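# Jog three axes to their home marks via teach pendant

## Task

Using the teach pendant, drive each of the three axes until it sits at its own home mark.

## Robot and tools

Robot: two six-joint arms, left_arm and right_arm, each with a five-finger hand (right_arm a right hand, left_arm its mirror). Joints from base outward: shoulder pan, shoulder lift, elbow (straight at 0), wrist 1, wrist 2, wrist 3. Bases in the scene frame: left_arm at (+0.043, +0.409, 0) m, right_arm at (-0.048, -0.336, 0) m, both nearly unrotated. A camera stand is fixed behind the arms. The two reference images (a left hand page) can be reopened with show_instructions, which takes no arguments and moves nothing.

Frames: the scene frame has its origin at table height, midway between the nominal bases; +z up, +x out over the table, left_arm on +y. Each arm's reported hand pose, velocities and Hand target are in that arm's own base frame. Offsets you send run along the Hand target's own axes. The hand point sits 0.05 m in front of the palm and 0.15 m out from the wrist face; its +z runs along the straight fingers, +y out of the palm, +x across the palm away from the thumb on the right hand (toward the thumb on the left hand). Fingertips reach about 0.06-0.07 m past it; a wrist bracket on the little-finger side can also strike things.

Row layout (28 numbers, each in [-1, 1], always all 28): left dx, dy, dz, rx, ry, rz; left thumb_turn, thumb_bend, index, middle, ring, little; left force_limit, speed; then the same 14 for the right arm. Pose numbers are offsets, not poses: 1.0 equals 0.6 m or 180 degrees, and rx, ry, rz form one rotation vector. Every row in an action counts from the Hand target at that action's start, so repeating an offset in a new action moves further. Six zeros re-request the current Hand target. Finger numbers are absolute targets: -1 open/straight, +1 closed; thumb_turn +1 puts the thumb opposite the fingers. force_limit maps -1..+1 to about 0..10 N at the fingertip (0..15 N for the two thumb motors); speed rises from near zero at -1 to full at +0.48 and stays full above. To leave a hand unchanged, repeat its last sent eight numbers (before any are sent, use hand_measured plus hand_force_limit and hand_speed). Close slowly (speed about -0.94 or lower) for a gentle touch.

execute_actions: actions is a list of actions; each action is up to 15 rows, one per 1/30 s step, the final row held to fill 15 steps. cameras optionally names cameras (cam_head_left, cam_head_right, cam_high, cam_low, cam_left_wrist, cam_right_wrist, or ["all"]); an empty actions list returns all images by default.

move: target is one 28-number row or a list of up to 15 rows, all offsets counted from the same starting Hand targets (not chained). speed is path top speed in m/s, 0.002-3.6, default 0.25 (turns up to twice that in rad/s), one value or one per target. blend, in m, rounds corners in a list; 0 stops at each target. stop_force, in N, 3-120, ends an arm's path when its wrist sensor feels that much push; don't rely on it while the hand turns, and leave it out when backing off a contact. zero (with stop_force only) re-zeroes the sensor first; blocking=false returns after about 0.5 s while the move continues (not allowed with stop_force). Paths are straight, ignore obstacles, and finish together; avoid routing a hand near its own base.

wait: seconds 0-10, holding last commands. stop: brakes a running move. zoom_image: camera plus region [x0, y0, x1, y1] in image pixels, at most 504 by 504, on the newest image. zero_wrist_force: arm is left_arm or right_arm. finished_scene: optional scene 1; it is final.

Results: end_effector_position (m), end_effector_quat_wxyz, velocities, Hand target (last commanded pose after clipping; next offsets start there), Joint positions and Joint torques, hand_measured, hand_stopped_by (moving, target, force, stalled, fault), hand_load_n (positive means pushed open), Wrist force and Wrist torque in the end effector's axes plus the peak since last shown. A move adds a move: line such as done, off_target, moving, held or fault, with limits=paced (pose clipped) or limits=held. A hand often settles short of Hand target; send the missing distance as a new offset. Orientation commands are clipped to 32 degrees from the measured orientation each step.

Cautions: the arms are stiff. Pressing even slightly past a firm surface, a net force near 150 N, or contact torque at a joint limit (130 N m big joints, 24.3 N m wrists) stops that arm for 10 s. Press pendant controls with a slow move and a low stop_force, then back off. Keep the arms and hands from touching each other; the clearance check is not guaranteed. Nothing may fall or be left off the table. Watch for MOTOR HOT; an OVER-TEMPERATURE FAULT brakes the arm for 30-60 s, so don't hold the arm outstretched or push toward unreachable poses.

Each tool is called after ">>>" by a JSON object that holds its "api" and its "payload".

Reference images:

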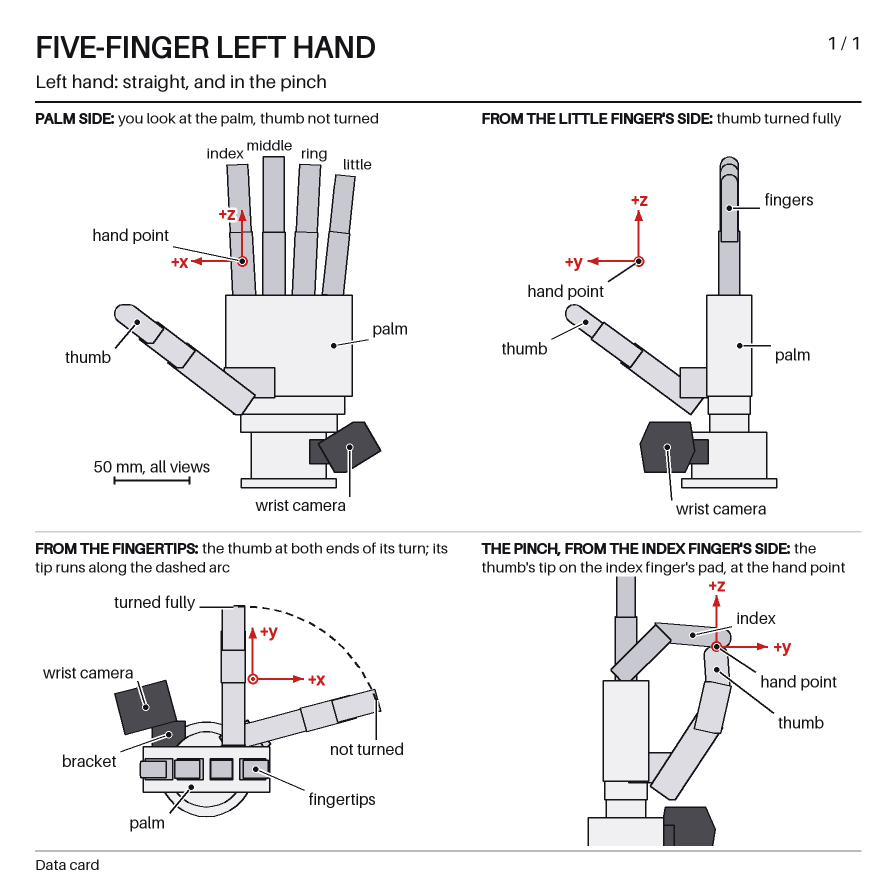

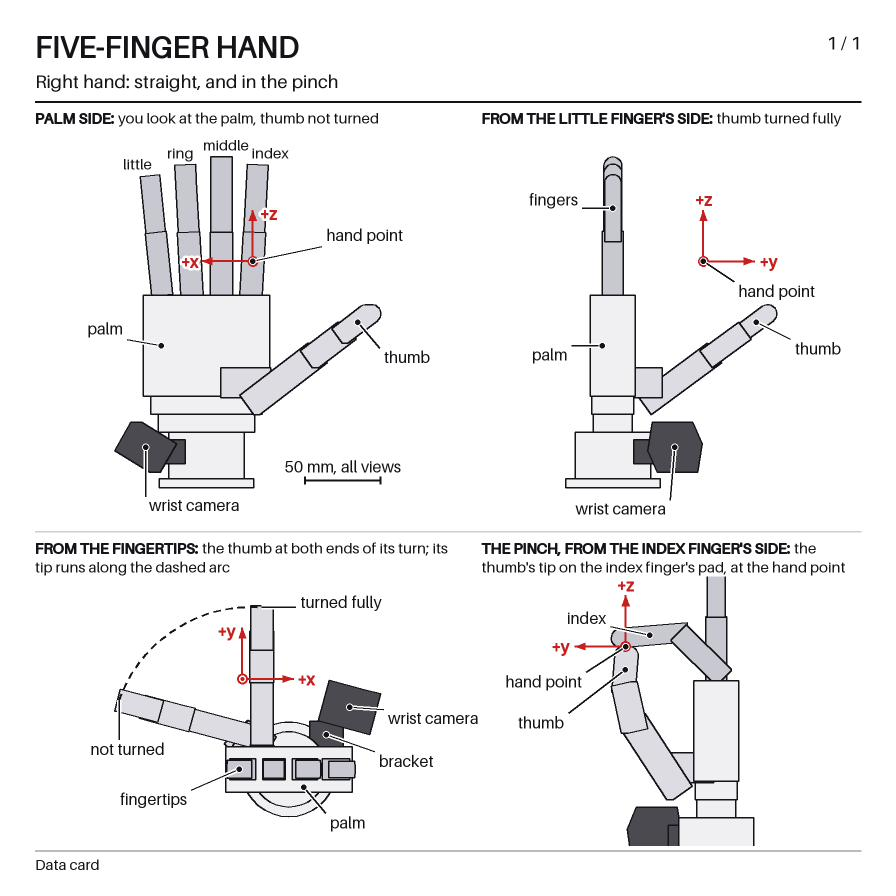

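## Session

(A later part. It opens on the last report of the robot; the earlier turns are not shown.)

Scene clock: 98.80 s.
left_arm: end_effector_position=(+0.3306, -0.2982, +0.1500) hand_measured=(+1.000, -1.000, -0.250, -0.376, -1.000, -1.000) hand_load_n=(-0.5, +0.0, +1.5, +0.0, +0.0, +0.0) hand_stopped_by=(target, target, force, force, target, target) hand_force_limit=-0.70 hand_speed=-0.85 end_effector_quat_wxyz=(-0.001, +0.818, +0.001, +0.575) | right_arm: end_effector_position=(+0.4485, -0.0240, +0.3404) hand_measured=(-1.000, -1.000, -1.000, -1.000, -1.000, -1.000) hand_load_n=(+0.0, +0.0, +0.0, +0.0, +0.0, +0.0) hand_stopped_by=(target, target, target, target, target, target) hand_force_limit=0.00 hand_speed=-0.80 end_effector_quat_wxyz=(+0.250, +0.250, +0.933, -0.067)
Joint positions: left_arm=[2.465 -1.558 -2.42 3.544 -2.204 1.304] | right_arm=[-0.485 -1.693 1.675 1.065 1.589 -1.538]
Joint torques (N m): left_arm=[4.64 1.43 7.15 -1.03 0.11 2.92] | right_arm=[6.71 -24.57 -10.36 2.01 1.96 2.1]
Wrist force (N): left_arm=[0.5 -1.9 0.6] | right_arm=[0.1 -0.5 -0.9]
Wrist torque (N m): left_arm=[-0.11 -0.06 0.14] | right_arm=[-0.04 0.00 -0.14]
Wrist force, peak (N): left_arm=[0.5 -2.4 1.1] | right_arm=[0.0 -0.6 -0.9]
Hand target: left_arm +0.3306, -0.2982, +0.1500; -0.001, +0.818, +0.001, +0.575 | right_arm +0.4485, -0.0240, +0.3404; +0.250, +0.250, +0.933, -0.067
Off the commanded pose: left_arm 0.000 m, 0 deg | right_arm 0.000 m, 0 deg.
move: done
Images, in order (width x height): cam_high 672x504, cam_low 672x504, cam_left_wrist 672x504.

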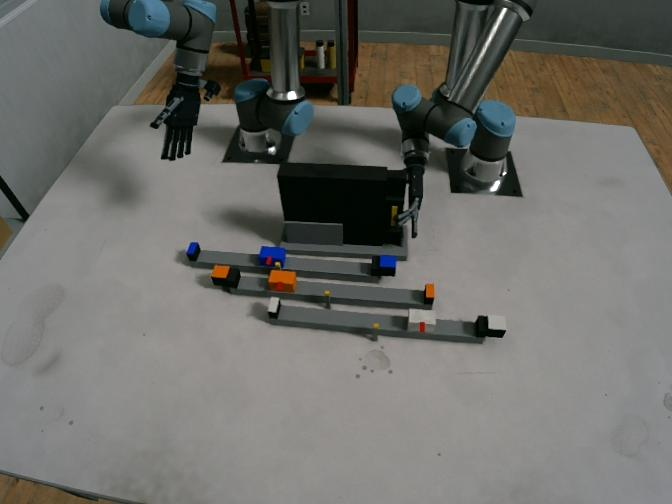

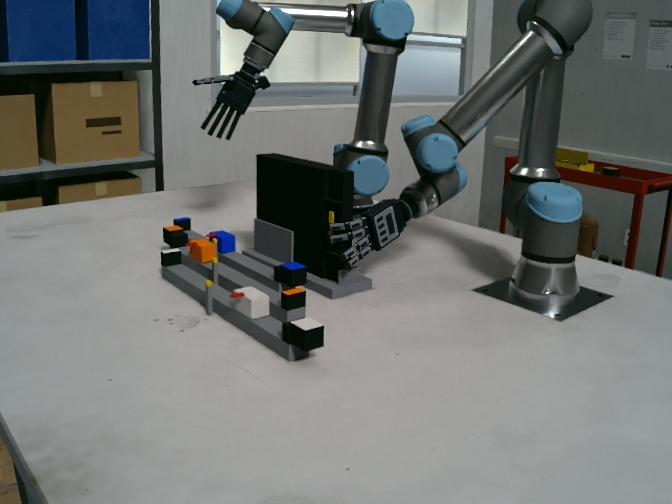

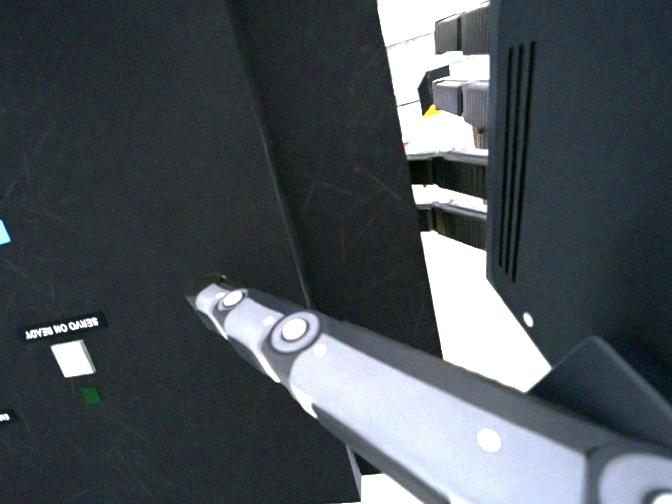

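>>> {"api": "move", "payload": {"target": [[0,0,0,0,0,0,1,-1,-0.6,-0.6,-1,-1,-0.7,-0.5,0,0,0,0,0,0,-1,-1,-1,-1,-1,-1,0,-0.8],[0.0188,0.0117,-0.0068,0,0,0,1,-1,-0.6,-0.6,-1,-1,-0.7,-0.5,0,0,0,0,0,0,-1,-1,-1,-1,-1,-1,0,-0.8]], "speed": 0.1}}

>>> {"api": "move", "payload": {"target": [0,0,0,0,0,0,1,-1,0.3,0.3,-1,-1,-0.8,-0.9,0,0,0,0,0,0,-1,-1,-1,-1,-1,-1,0,-0.8], "speed": 0.1, "cameras": ["cam_left_wrist","cam_low","cam_high"]}}

>>> {"api": "zoom_image", "payload": {"camera": "cam_low", "region": [290, 150, 440, 310]}}

>>> {"api": "zoom_image", "payload": {"camera": "cam_high", "region": [360, 150, 450, 270]}}

Scene clock: 101.30 s.
left_arm: end_effector_position=(+0.3307, -0.3053, +0.1622) hand_measured=(+1.000, -1.000, -0.600, -0.600, -1.000, -1.000) hand_load_n=(-0.5, +0.0, +0.0, +0.0, +0.0, +0.0) hand_stopped_by=(target, target, target, target, target, target) hand_force_limit=-0.70 hand_speed=-0.50 end_effector_quat_wxyz=(-0.001, +0.818, +0.001, +0.575) end_effector_velocity=(-0.001, +0.001, -0.002) end_effector_angular_velocity=(+0.001, +0.003, +0.000) | right_arm: end_effector_position=(+0.4485, -0.0240, +0.3404) hand_measured=(-1.000, -1.000, -1.000, -1.000, -1.000, -1.000) hand_load_n=(+0.0, +0.0, +0.0, +0.0, +0.0, +0.0) hand_stopped_by=(target, target, target, target, target, target) hand_force_limit=0.00 hand_speed=-0.80 end_effector_quat_wxyz=(+0.250, +0.250, +0.933, -0.067)
Joint positions: left_arm=[2.44 -1.549 -2.385 3.493 -2.227 1.291] | right_arm=[-0.485 -1.693 1.675 1.065 1.589 -1.538]
Joint velocities: left_arm=[0.002 -0.001 -0.005 0.004 0.002 0] | right_arm=[within noise]
Joint torques (N m): left_arm=[9.87 7.44 6.75 1.43 1 0.57] | right_arm=[6.95 -24.42 -11.26 1.71 1.65 1.97]
Wrist force (N): left_arm=[-0.1 -0.7 -0.6] | right_arm=[-0.4 -0.3 -0.5]
Wrist torque (N m): left_arm=[-0.15 -0.04 0.12] | right_arm=[-0.05 0.07 -0.17]
Wrist force, peak (N): left_arm=[0.4 -2.2 0.5] | right_arm=[-0.4 -0.5 -0.9]
Hand target: left_arm +0.3306, -0.3052, +0.1620; -0.001, +0.818, +0.001, +0.575 | right_arm +0.4485, -0.0240, +0.3404; +0.250, +0.250, +0.933, -0.067
Off the commanded pose: left_arm 0.000 m, 0 deg | right_arm 0.000 m, 0 deg.
move: done

Scene clock: 102.63 s.
left_arm: end_effector_position=(+0.3306, -0.3052, +0.1620) hand_measured=(+1.000, -1.000, -0.304, -0.470, -1.000, -1.000) hand_load_n=(+0.0, +0.0, +1.0, +0.0, +0.0, +0.0) hand_stopped_by=(target, target, force, force, target, target) hand_force_limit=-0.80 hand_speed=-0.90 end_effector_quat_wxyz=(-0.001, +0.818, +0.001, +0.575) | right_arm: end_effector_position=(+0.4485, -0.0240, +0.3404) hand_measured=(-1.000, -1.000, -1.000, -1.000, -1.000, -1.000) hand_load_n=(+0.0, +0.0, +0.0, +0.5, +0.0, +0.0) hand_stopped_by=(target, target, target, target, target, target) hand_force_limit=0.00 hand_speed=-0.80 end_effector_quat_wxyz=(+0.250, +0.250, +0.933, -0.067)
Joint positions: left_arm=[2.44 -1.549 -2.386 3.493 -2.226 1.291] | right_arm=[-0.485 -1.693 1.675 1.065 1.589 -1.538]
Joint torques (N m): left_arm=[3.99 1.2 8.13 -0.71 0.79 2.81] | right_arm=[5.55 -24.81 -11 1.68 1.78 2.02]
Wrist force (N): left_arm=[0.3 -1.9 0.3] | right_arm=[-0.1 -0.3 -0.7]
Wrist torque (N m): left_arm=[-0.17 -0.04 0.14] | right_arm=[-0.03 0.04 -0.15]
Wrist force, peak (N): left_arm=[-0.1 -3.1 0.8] | right_arm=[0.0 -0.5 -0.9]
Hand target: left_arm +0.3306, -0.3052, +0.1620; -0.001, +0.818, +0.001, +0.575 | right_arm +0.4485, -0.0240, +0.3404; +0.250, +0.250, +0.933, -0.067
Off the commanded pose: left_arm 0.000 m, 0 deg | right_arm 0.000 m, 0 deg.
move: done
Images, in order (width x height): cam_high 672x504, cam_low 672x504, cam_left_wrist 672x504.

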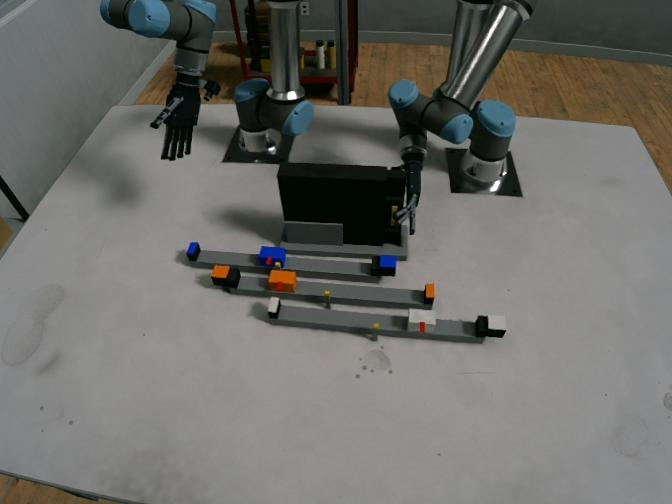

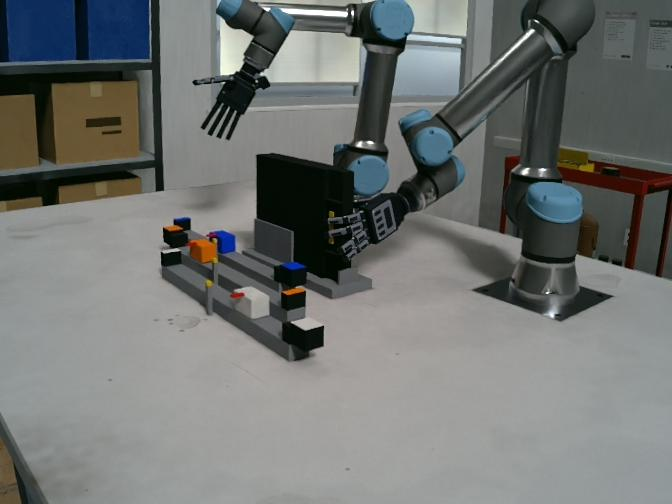

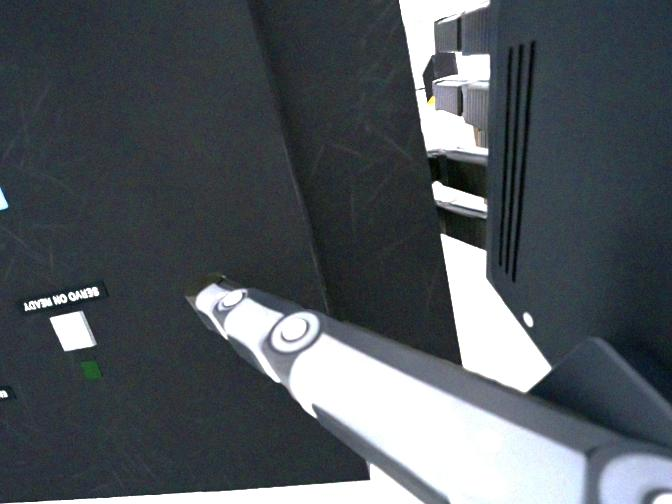

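Scaled by 3.150.

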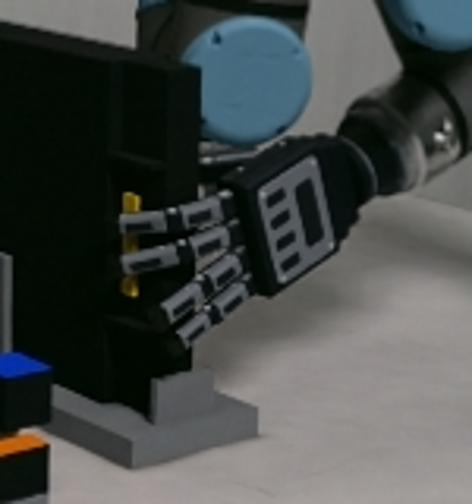

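Scaled by 4.200.

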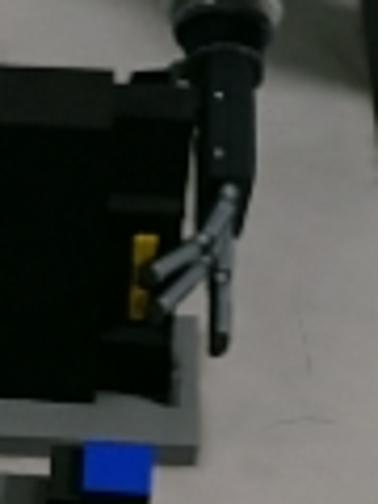

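>>> {"api": "move", "payload": {"target": [[0,0,0,0,0,0,1,-0.6,0.3,0.3,-1,-1,-0.85,-0.9,0.2404,0.1457,-0.1388,-0.0988,-0.0512,-0.1177,-1,-1,-1,-1,-1,-1,0,-0.8],[0,0,0,0,0,0,1,-0.6,0.3,0.3,-1,-1,-0.85,-0.9,0.6525,0.4202,-0.1075,-0.1975,-0.1024,-0.2354,-1,-1,-1,-1,-1,-1,0,-0.8]], "blend": 0.04, "speed": 0.25, "cameras": ["all"]}}

>>> {"api": "zoom_image", "payload": {"camera": "cam_right_wrist", "region": [200, 60, 500, 360]}}

Scene clock: 112.90 s.
left_arm: end_effector_position=(+0.3306, -0.3052, +0.1620) hand_measured=(+1.000, -0.920, -0.304, -0.470, -1.000, -1.000) hand_load_n=(-0.5, +1.0, +1.0, +0.0, +0.0, +0.0) hand_stopped_by=(target, force, force, force, target, target) hand_force_limit=-0.85 hand_speed=-0.90 end_effector_quat_wxyz=(-0.001, +0.818, +0.001, +0.575) | right_arm: end_effector_position=(+0.2528, +0.3799, +0.2006) hand_measured=(-1.000, -1.000, -1.000, -1.000, -1.000, -1.000) hand_load_n=(+0.0, -0.5, +0.0, +0.0, +0.0, +0.0) hand_stopped_by=(target, target, target, target, target, target) hand_force_limit=0.00 hand_speed=-0.80 end_effector_quat_wxyz=(+0.413, -0.197, +0.884, +0.092)
Joint positions: left_arm=[2.44 -1.549 -2.386 3.493 -2.226 1.291] | right_arm=[0.659 -1.753 2.194 0.268 1.74 -1.428]
Joint torques (N m): left_arm=[-1.42 4.69 20.98 -0.81 -1.18 2.84] | right_arm=[5.54 0.1 -9.1 -0.85 -1.42 -2]
Wrist force (N): left_arm=[-0.1 -1.4 -1.0] | right_arm=[-0.4 -0.3 -0.6]
Wrist torque (N m): left_arm=[-0.19 -0.04 0.14] | right_arm=[-0.05 0.09 -0.10]
Wrist force, peak (N): left_arm=[0.5 -2.1 0.1] | right_arm=[-1.6 -1.9 -1.2]
Hand target: left_arm +0.3306, -0.3052, +0.1620; -0.001, +0.818, +0.001, +0.575 | right_arm +0.2528, +0.3799, +0.2004; +0.413, -0.197, +0.884, +0.092
Off the commanded pose: left_arm 0.000 m, 0 deg | right_arm 0.000 m, 0 deg.
move: done; blend cut to 0 m at target 1

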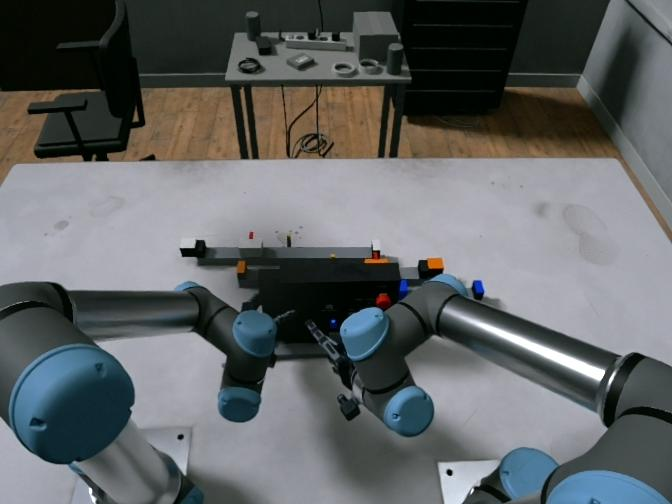

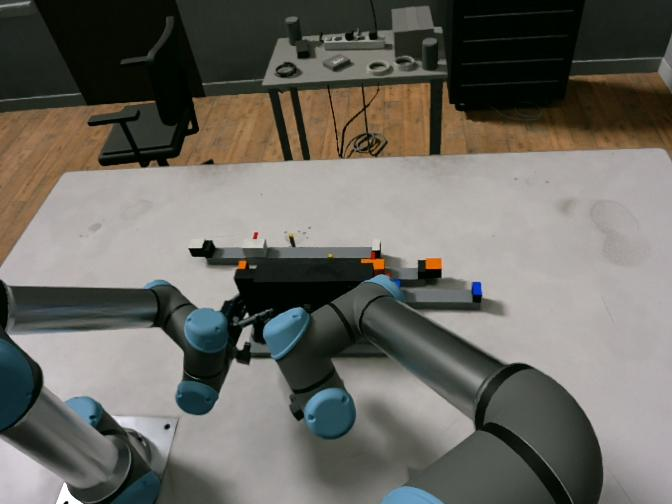

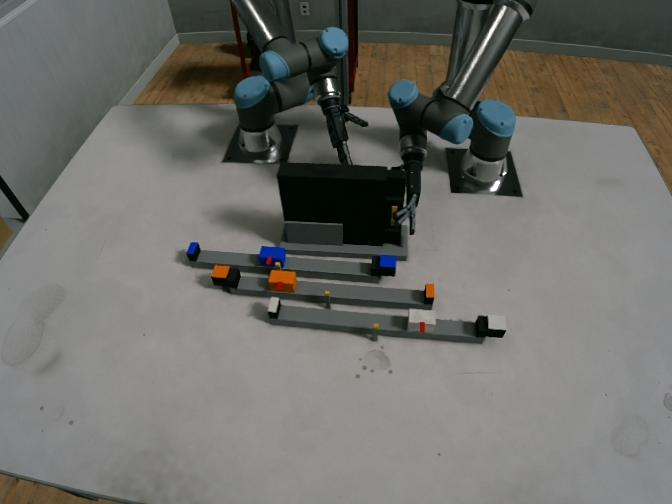

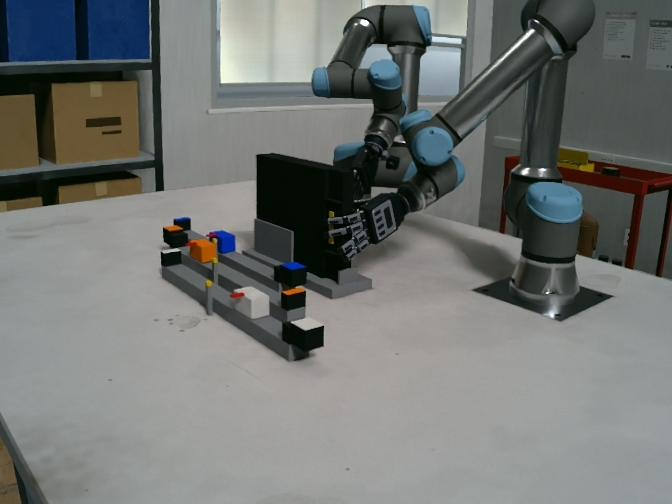

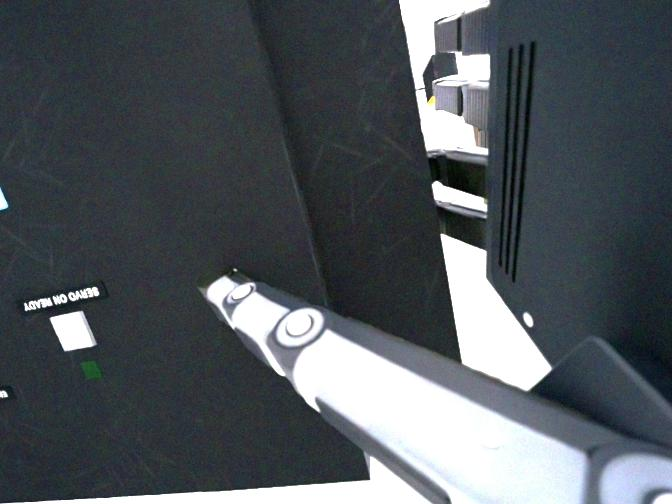

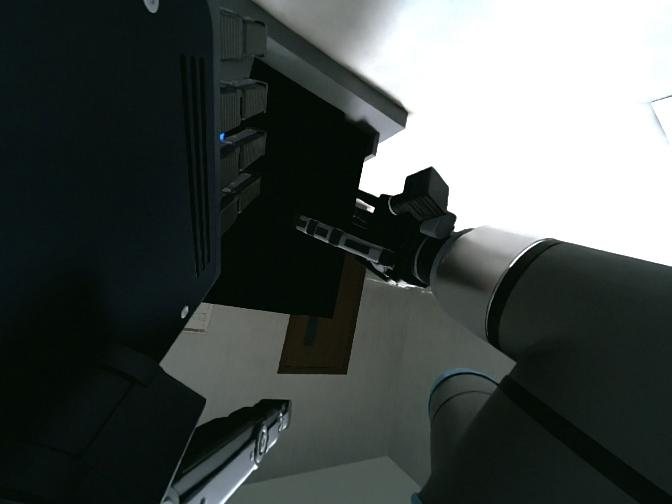

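Scaled by 1.680.

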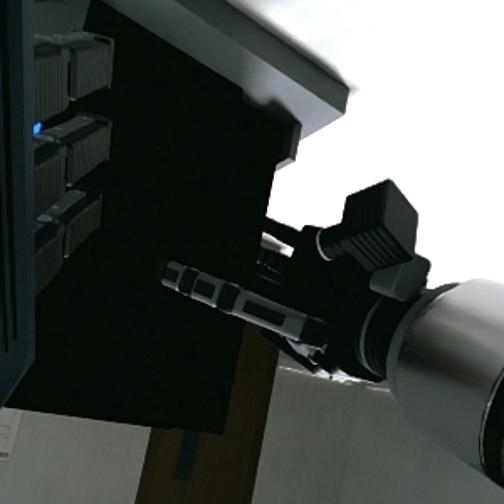

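>>> {"api": "move", "payload": {"target": [0,0,0,0,0,0,1,-0.6,0.3,0.3,-1,-1,-0.85,-0.9,-0.048,-0.0257,0.0832,0,0,0,-1,-1,-1,-1,-1,-1,0,-0.8], "speed": 0.1, "cameras": ["cam_left_wrist","cam_head_left","cam_right_wrist","cam_head_right"]}}

>>> {"api": "zoom_image", "payload": {"camera": "cam_head_left", "region": [250, 250, 410, 370]}}

>>> {"api": "zoom_image", "payload": {"camera": "cam_left_wrist", "region": [0, 150, 260, 460]}}

Scene clock: 115.57 s.
left_arm: end_effector_position=(+0.3306, -0.3052, +0.1620) hand_measured=(+1.000, -0.920, -0.304, -0.470, -1.000, -1.000) hand_load_n=(-0.5, +1.5, +1.0, +0.0, +0.0, +0.0) hand_stopped_by=(target, force, force, force, target, target) hand_force_limit=-0.85 hand_speed=-0.90 end_effector_quat_wxyz=(-0.001, +0.818, +0.001, +0.575) | right_arm: end_effector_position=(+0.3107, +0.3901, +0.1905) hand_measured=(-1.000, -1.000, -1.000, -1.000, -1.000, -1.000) hand_load_n=(+0.0, +0.0, +0.0, +0.0, +0.0, +0.0) hand_stopped_by=(target, target, target, target, target, target) hand_force_limit=0.00 hand_speed=-0.80 end_effector_quat_wxyz=(+0.413, -0.197, +0.884, +0.092) end_effector_velocity=(-0.002, -0.002, +0.000) end_effector_angular_velocity=(-0.001, +0.001, -0.004)
Joint positions: left_arm=[2.44 -1.549 -2.386 3.493 -2.226 1.291] | right_arm=[0.553 -1.643 2.128 0.216 1.659 -1.497]
Joint velocities: left_arm=[within noise] | right_arm=[0.002 -0.005 0.004 0.003 0.005 0.003]
Joint torques (N m): left_arm=[-1.41 6.44 22.86 -0.92 -1.28 2.81] | right_arm=[6.01 -25.08 -9.3 1.96 1.99 1.83]
Wrist force (N): left_arm=[0.1 -1.5 -1.1] | right_arm=[-0.2 -0.5 -0.8]
Wrist torque (N m): left_arm=[-0.19 -0.07 0.15] | right_arm=[-0.05 0.07 -0.20]
Wrist force, peak (N): left_arm=[-0.1 -1.7 -1.2] | right_arm=[0.4 -0.1 -2.1]
Hand target: left_arm +0.3306, -0.3052, +0.1620; -0.001, +0.818, +0.001, +0.575 | right_arm +0.3107, +0.3900, +0.1905; +0.413, -0.197, +0.884, +0.092
Off the commanded pose: left_arm 0.000 m, 0 deg | right_arm 0.000 m, 0 deg.
move: done
Images, in order (width x height): cam_head_left 672x504, cam_head_right 672x504, cam_left_wrist 672x504, cam_right_wrist 672x504.

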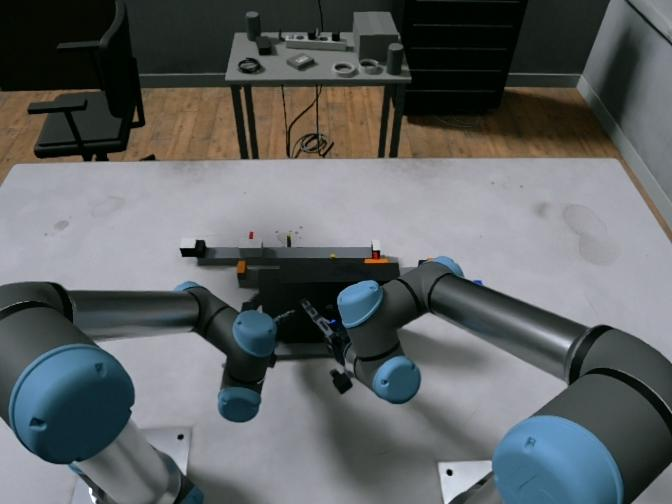

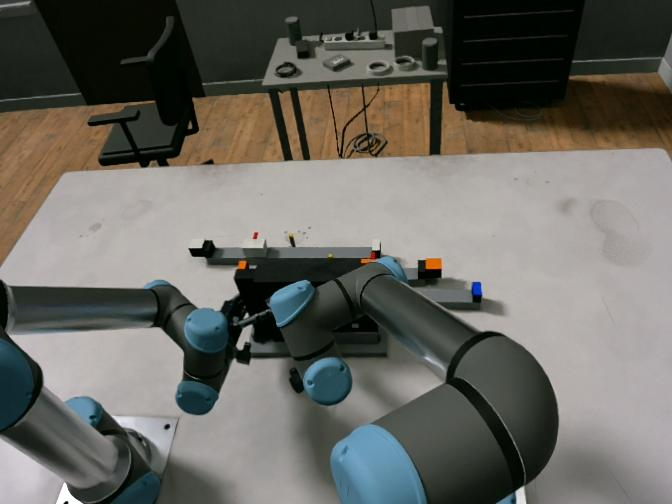

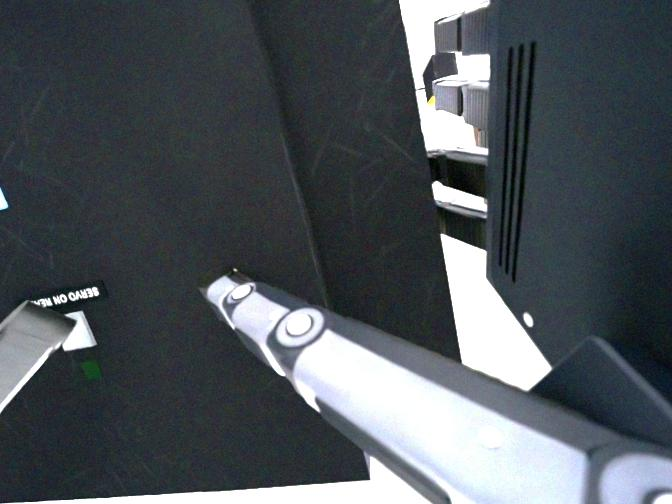

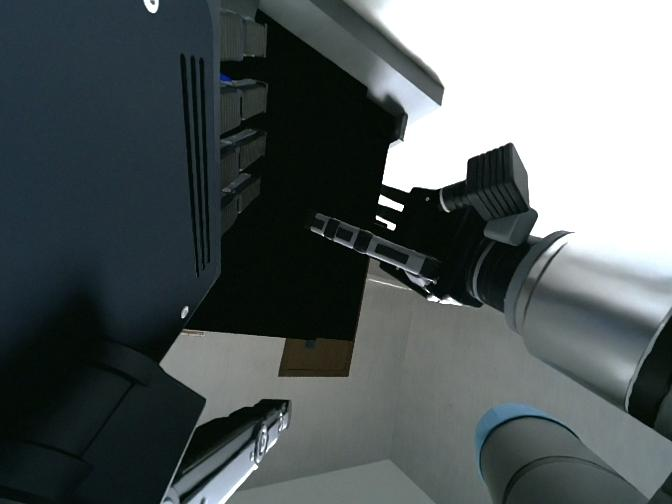

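Scaled by 3.150.

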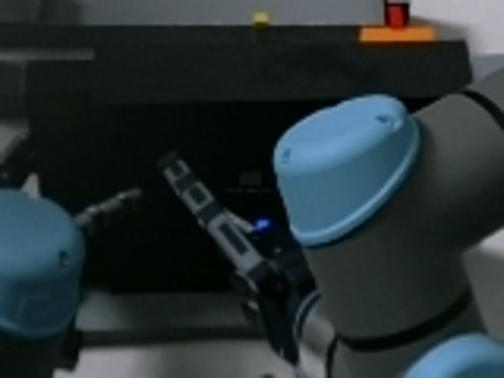

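Scaled by 1.626.

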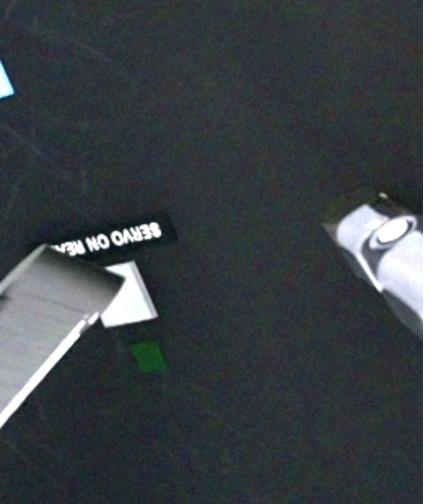

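>>> {"api": "move", "payload": {"target": [0,0,0,0,0,0,1,-0.6,0.3,0.3,-1,-1,-0.85,-0.9,-0.0005,-0.0347,-0.0215,0,0,0,-1,-1,-1,-1,-1,-1,0,-0.8], "speed": 0.1, "cameras": ["cam_left_wrist","cam_head_left","cam_right_wrist"]}}

>>> {"api": "zoom_image", "payload": {"camera": "cam_left_wrist", "region": [0, 150, 260, 460]}}

Scene clock: 118.17 s.
left_arm: end_effector_position=(+0.3306, -0.3052, +0.1620) hand_measured=(+1.000, -0.920, -0.304, -0.470, -1.000, -1.000) hand_load_n=(+0.0, +1.0, +1.0, +0.0, +0.0, +0.0) hand_stopped_by=(target, force, force, force, target, target) hand_force_limit=-0.85 hand_speed=-0.90 end_effector_quat_wxyz=(-0.001, +0.818, +0.001, +0.575) | right_arm: end_effector_position=(+0.3107, +0.3670, +0.1989) hand_measured=(-1.000, -1.000, -1.000, -1.000, -1.000, -1.000) hand_load_n=(+0.0, -0.5, +0.0, +0.0, +0.0, +0.0) hand_stopped_by=(target, target, target, target, target, target) hand_force_limit=0.00 hand_speed=-0.80 end_effector_quat_wxyz=(+0.413, -0.197, +0.884, +0.092) end_effector_velocity=(+0.001, +0.001, +0.000) end_effector_angular_velocity=(+0.001, -0.002, -0.003)
Joint positions: left_arm=[2.44 -1.549 -2.386 3.493 -2.226 1.291] | right_arm=[0.469 -1.711 2.162 0.246 1.595 -1.551]
Joint velocities: left_arm=[within noise] | right_arm=[0.003 0.003 -0.002 -0.003 0.005 0.004]
Joint torques (N m): left_arm=[-1.48 7.82 22.17 -0.82 -1.13 2.76] | right_arm=[5.63 -2.46 -26.64 -0.67 2.06 2.01]
Wrist force (N): left_arm=[0.1 -1.4 -1.1] | right_arm=[-0.4 -0.4 -1.1]
Wrist torque (N m): left_arm=[-0.19 -0.07 0.15] | right_arm=[-0.04 0.11 -0.21]
Wrist force, peak (N): left_arm=[0.4 -1.6 -1.3] | right_arm=[-0.2 -1.0 -1.5]
Hand target: left_arm +0.3306, -0.3052, +0.1620; -0.001, +0.818, +0.001, +0.575 | right_arm +0.3108, +0.3670, +0.1990; +0.413, -0.197, +0.884, +0.092
Off the commanded pose: left_arm 0.000 m, 0 deg | right_arm 0.000 m, 0 deg.
move: done
Images, in order (width x height): cam_head_left 672x504, cam_left_wrist 672x504, cam_right_wrist 672x504.

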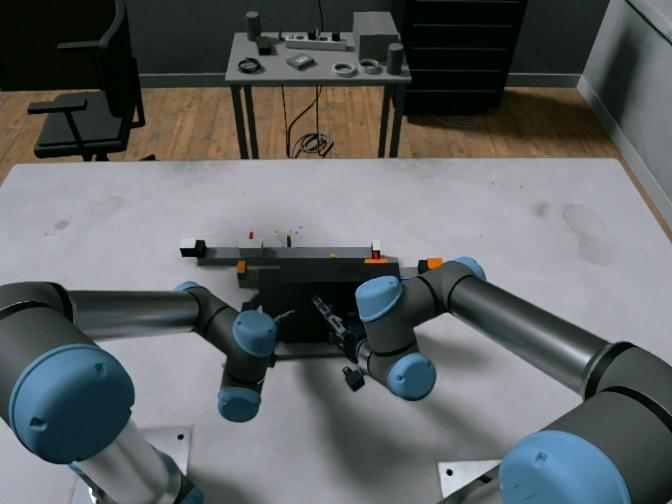

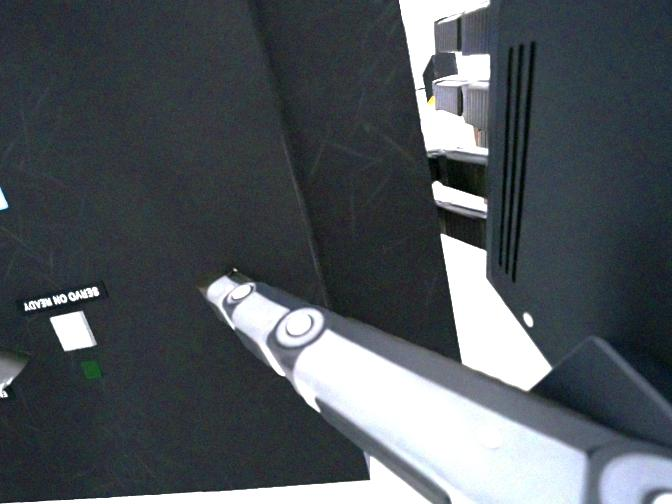

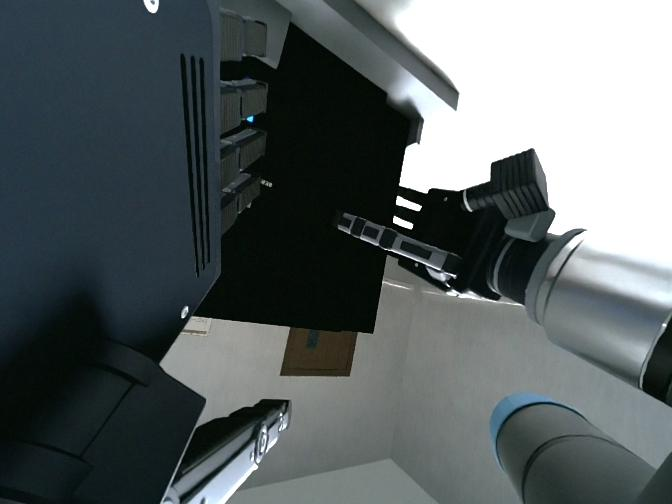

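Scaled by 1.626.

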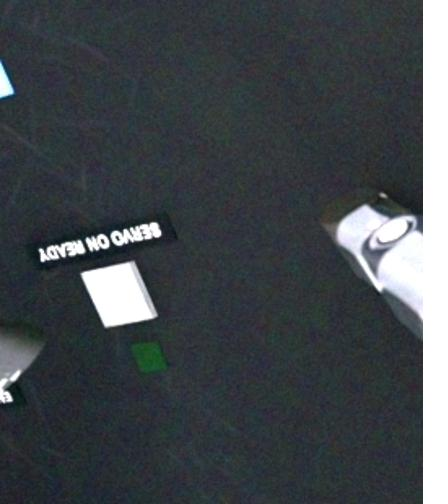

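>>> {"api": "move", "payload": {"target": [0,0,0,0,0,0,1,-0.6,0.3,0.3,-1,-1,-0.85,-0.9,-0.0267,-0.0212,0.0368,0,0,0,-1,-1,-1,-1,-1,-1,0,-0.8], "speed": 0.03, "stop_force": 4, "cameras": ["cam_left_wrist","cam_head_left","cam_right_wrist"]}}

>>> {"api": "zoom_image", "payload": {"camera": "cam_left_wrist", "region": [0, 150, 260, 460]}}

Scene clock: 120.77 s.
left_arm: end_effector_position=(+0.3306, -0.3052, +0.1620) hand_measured=(+1.000, -0.920, -0.302, -0.470, -1.000, -1.000) hand_load_n=(-1.0, +0.5, +0.0, +0.0, -0.5, +0.0) hand_stopped_by=(target, force, force, force, target, target) hand_force_limit=-0.85 hand_speed=-0.90 end_effector_quat_wxyz=(-0.001, +0.818, +0.001, +0.575) | right_arm: end_effector_position=(+0.3276, +0.3670, +0.1979) hand_measured=(-1.000, -1.000, -1.000, -1.000, -1.000, -1.000) hand_load_n=(+0.0, +0.0, -1.5, +0.0, +0.0, +0.0) hand_stopped_by=(target, target, target, target, target, target) hand_force_limit=0.00 hand_speed=-0.80 end_effector_quat_wxyz=(+0.413, -0.197, +0.884, +0.092)
Joint positions: left_arm=[2.44 -1.549 -2.386 3.493 -2.226 1.291] | right_arm=[0.438 -1.682 2.14 0.239 1.571 -1.571]
Joint torques (N m): left_arm=[-1.38 9.6 22.33 -0.97 -1.02 2.79] | right_arm=[-6.18 -11.62 -18.33 1.26 -0.6 -0.11]
Wrist force (N): left_arm=[-0.5 -1.3 -1.8] | right_arm=[1.0 0.7 -2.1]
Wrist torque (N m): left_arm=[-0.21 -0.06 0.15] | right_arm=[-0.03 0.17 -0.13]
Wrist force, peak (N): left_arm=[-0.6 -1.3 -2.2] | right_arm=[2.8 1.3 -7.0]
Hand target: left_arm +0.3306, -0.3052, +0.1620; -0.001, +0.818, +0.001, +0.575 | right_arm +0.3276, +0.3670, +0.1979; +0.413, -0.197, +0.884, +0.092 (not the last commanded pose)
Off the commanded pose: left_arm 0.000 m, 0 deg | right_arm 0.013 m, 0 deg.
move: contact (right_arm)
Images, in order (width x height): cam_head_left 672x504, cam_left_wrist 672x504, cam_right_wrist 672x504.

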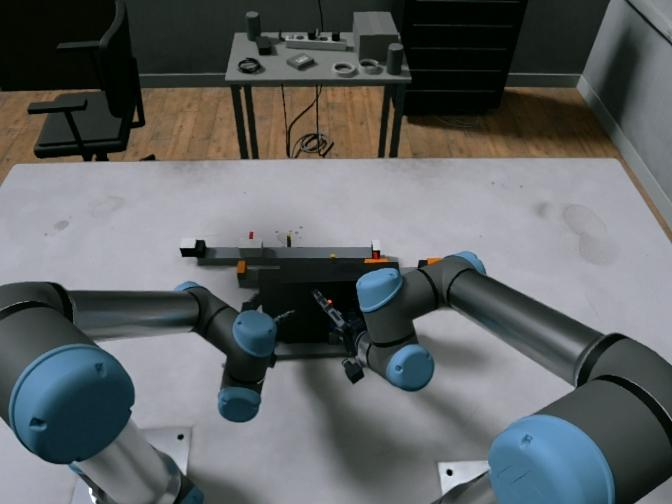

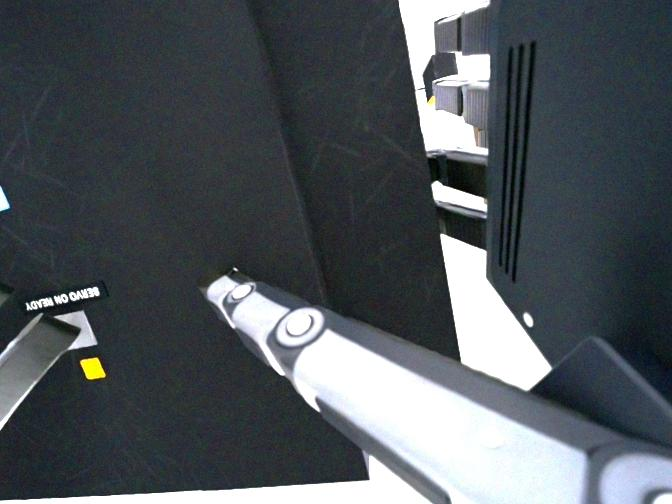

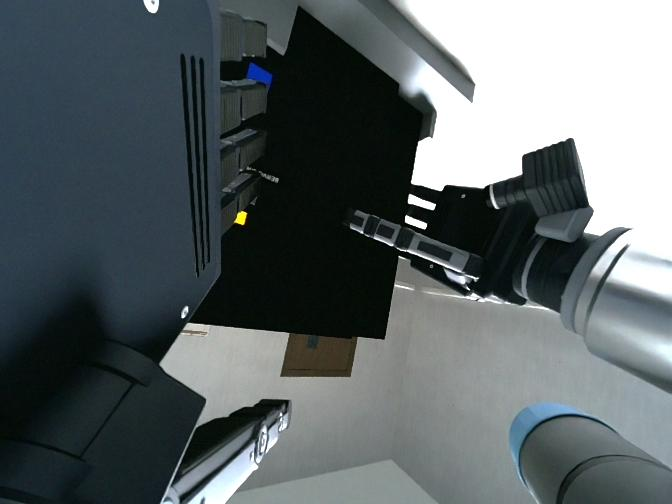

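Scaled by 1.626.

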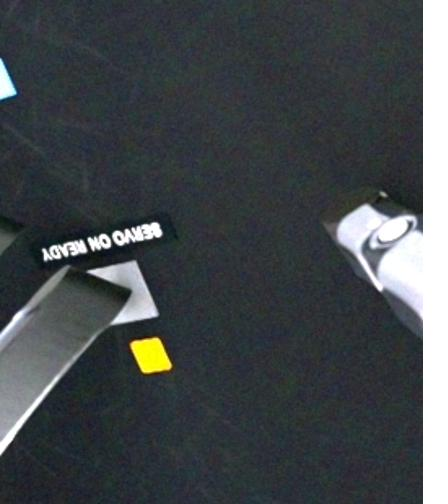

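>>> {"api": "move", "payload": {"target": [0,0,0,0,0,0,1,-0.6,0.3,0.3,-1,-1,-0.85,-0.9,0.0243,0.0177,-0.0289,0,0,0,-1,-1,-1,-1,-1,-1,0,-0.8], "speed": 0.1, "cameras": ["cam_left_wrist","cam_head_left","cam_right_wrist"]}}

Scene clock: 121.97 s.
left_arm: end_effector_position=(+0.3306, -0.3052, +0.1620) hand_measured=(+1.000, -0.920, -0.302, -0.470, -1.000, -1.000) hand_load_n=(-1.5, +0.5, +0.0, +0.0, +0.0, +0.0) hand_stopped_by=(target, force, force, force, target, target) hand_force_limit=-0.85 hand_speed=-0.90 end_effector_quat_wxyz=(-0.001, +0.818, +0.001, +0.575) | right_arm: end_effector_position=(+0.3025, +0.3670, +0.1978) hand_measured=(-1.000, -1.000, -1.000, -1.000, -1.000, -1.000) hand_load_n=(+0.0, +0.0, +0.0, +0.0, +0.0, +0.0) hand_stopped_by=(target, target, target, target, target, target) hand_force_limit=0.00 hand_speed=-0.80 end_effector_quat_wxyz=(+0.413, -0.197, +0.884, +0.092) end_effector_velocity=(+0.002, +0.001, +0.001) end_effector_angular_velocity=(+0.000, -0.001, +0.004)
Joint positions: left_arm=[2.44 -1.549 -2.386 3.493 -2.226 1.291] | right_arm=[0.486 -1.722 2.174 0.246 1.608 -1.54]
Joint velocities: left_arm=[within noise] | right_arm=[-0.005 0.003 -0.004 0 -0.007 -0.006]
Joint torques (N m): left_arm=[-1.02 10.32 22.65 -0.46 -1.06 2.55] | right_arm=[-5.06 0.95 -25.44 -0.24 -2.06 -1.95]
Wrist force (N): left_arm=[-0.9 -1.5 -2.0] | right_arm=[-0.4 -0.7 -1.0]
Wrist torque (N m): left_arm=[-0.23 -0.05 0.17] | right_arm=[-0.09 0.11 -0.14]
Wrist force, peak (N): left_arm=[-1.0 -1.5 -2.9] | right_arm=[1.1 0.6 -2.4]
Hand target: left_arm +0.3306, -0.3052, +0.1620; -0.001, +0.818, +0.001, +0.575 | right_arm +0.3025, +0.3670, +0.1979; +0.413, -0.197, +0.884, +0.092
Off the commanded pose: left_arm 0.000 m, 0 deg | right_arm 0.000 m, 0 deg.
move: done
Images, in order (width x height): cam_head_left 672x504, cam_left_wrist 672x504, cam_right_wrist 672x504.

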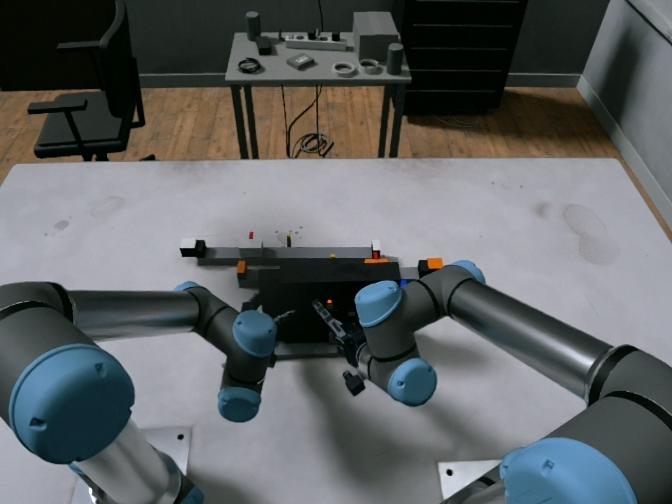

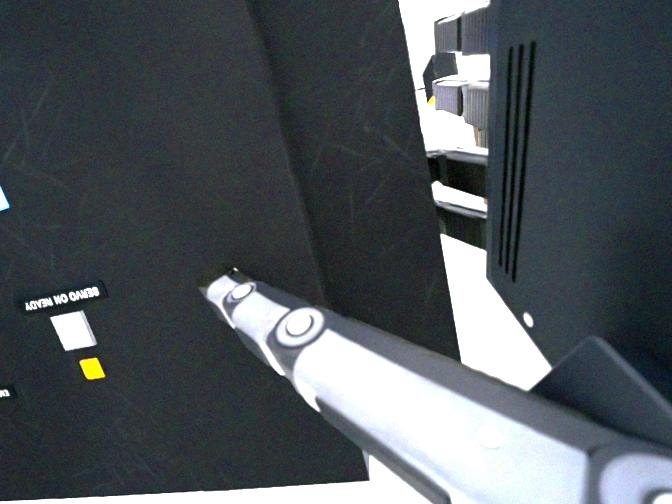

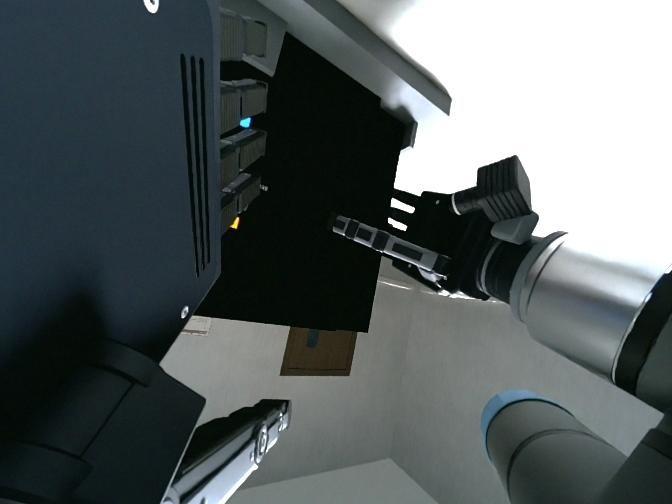

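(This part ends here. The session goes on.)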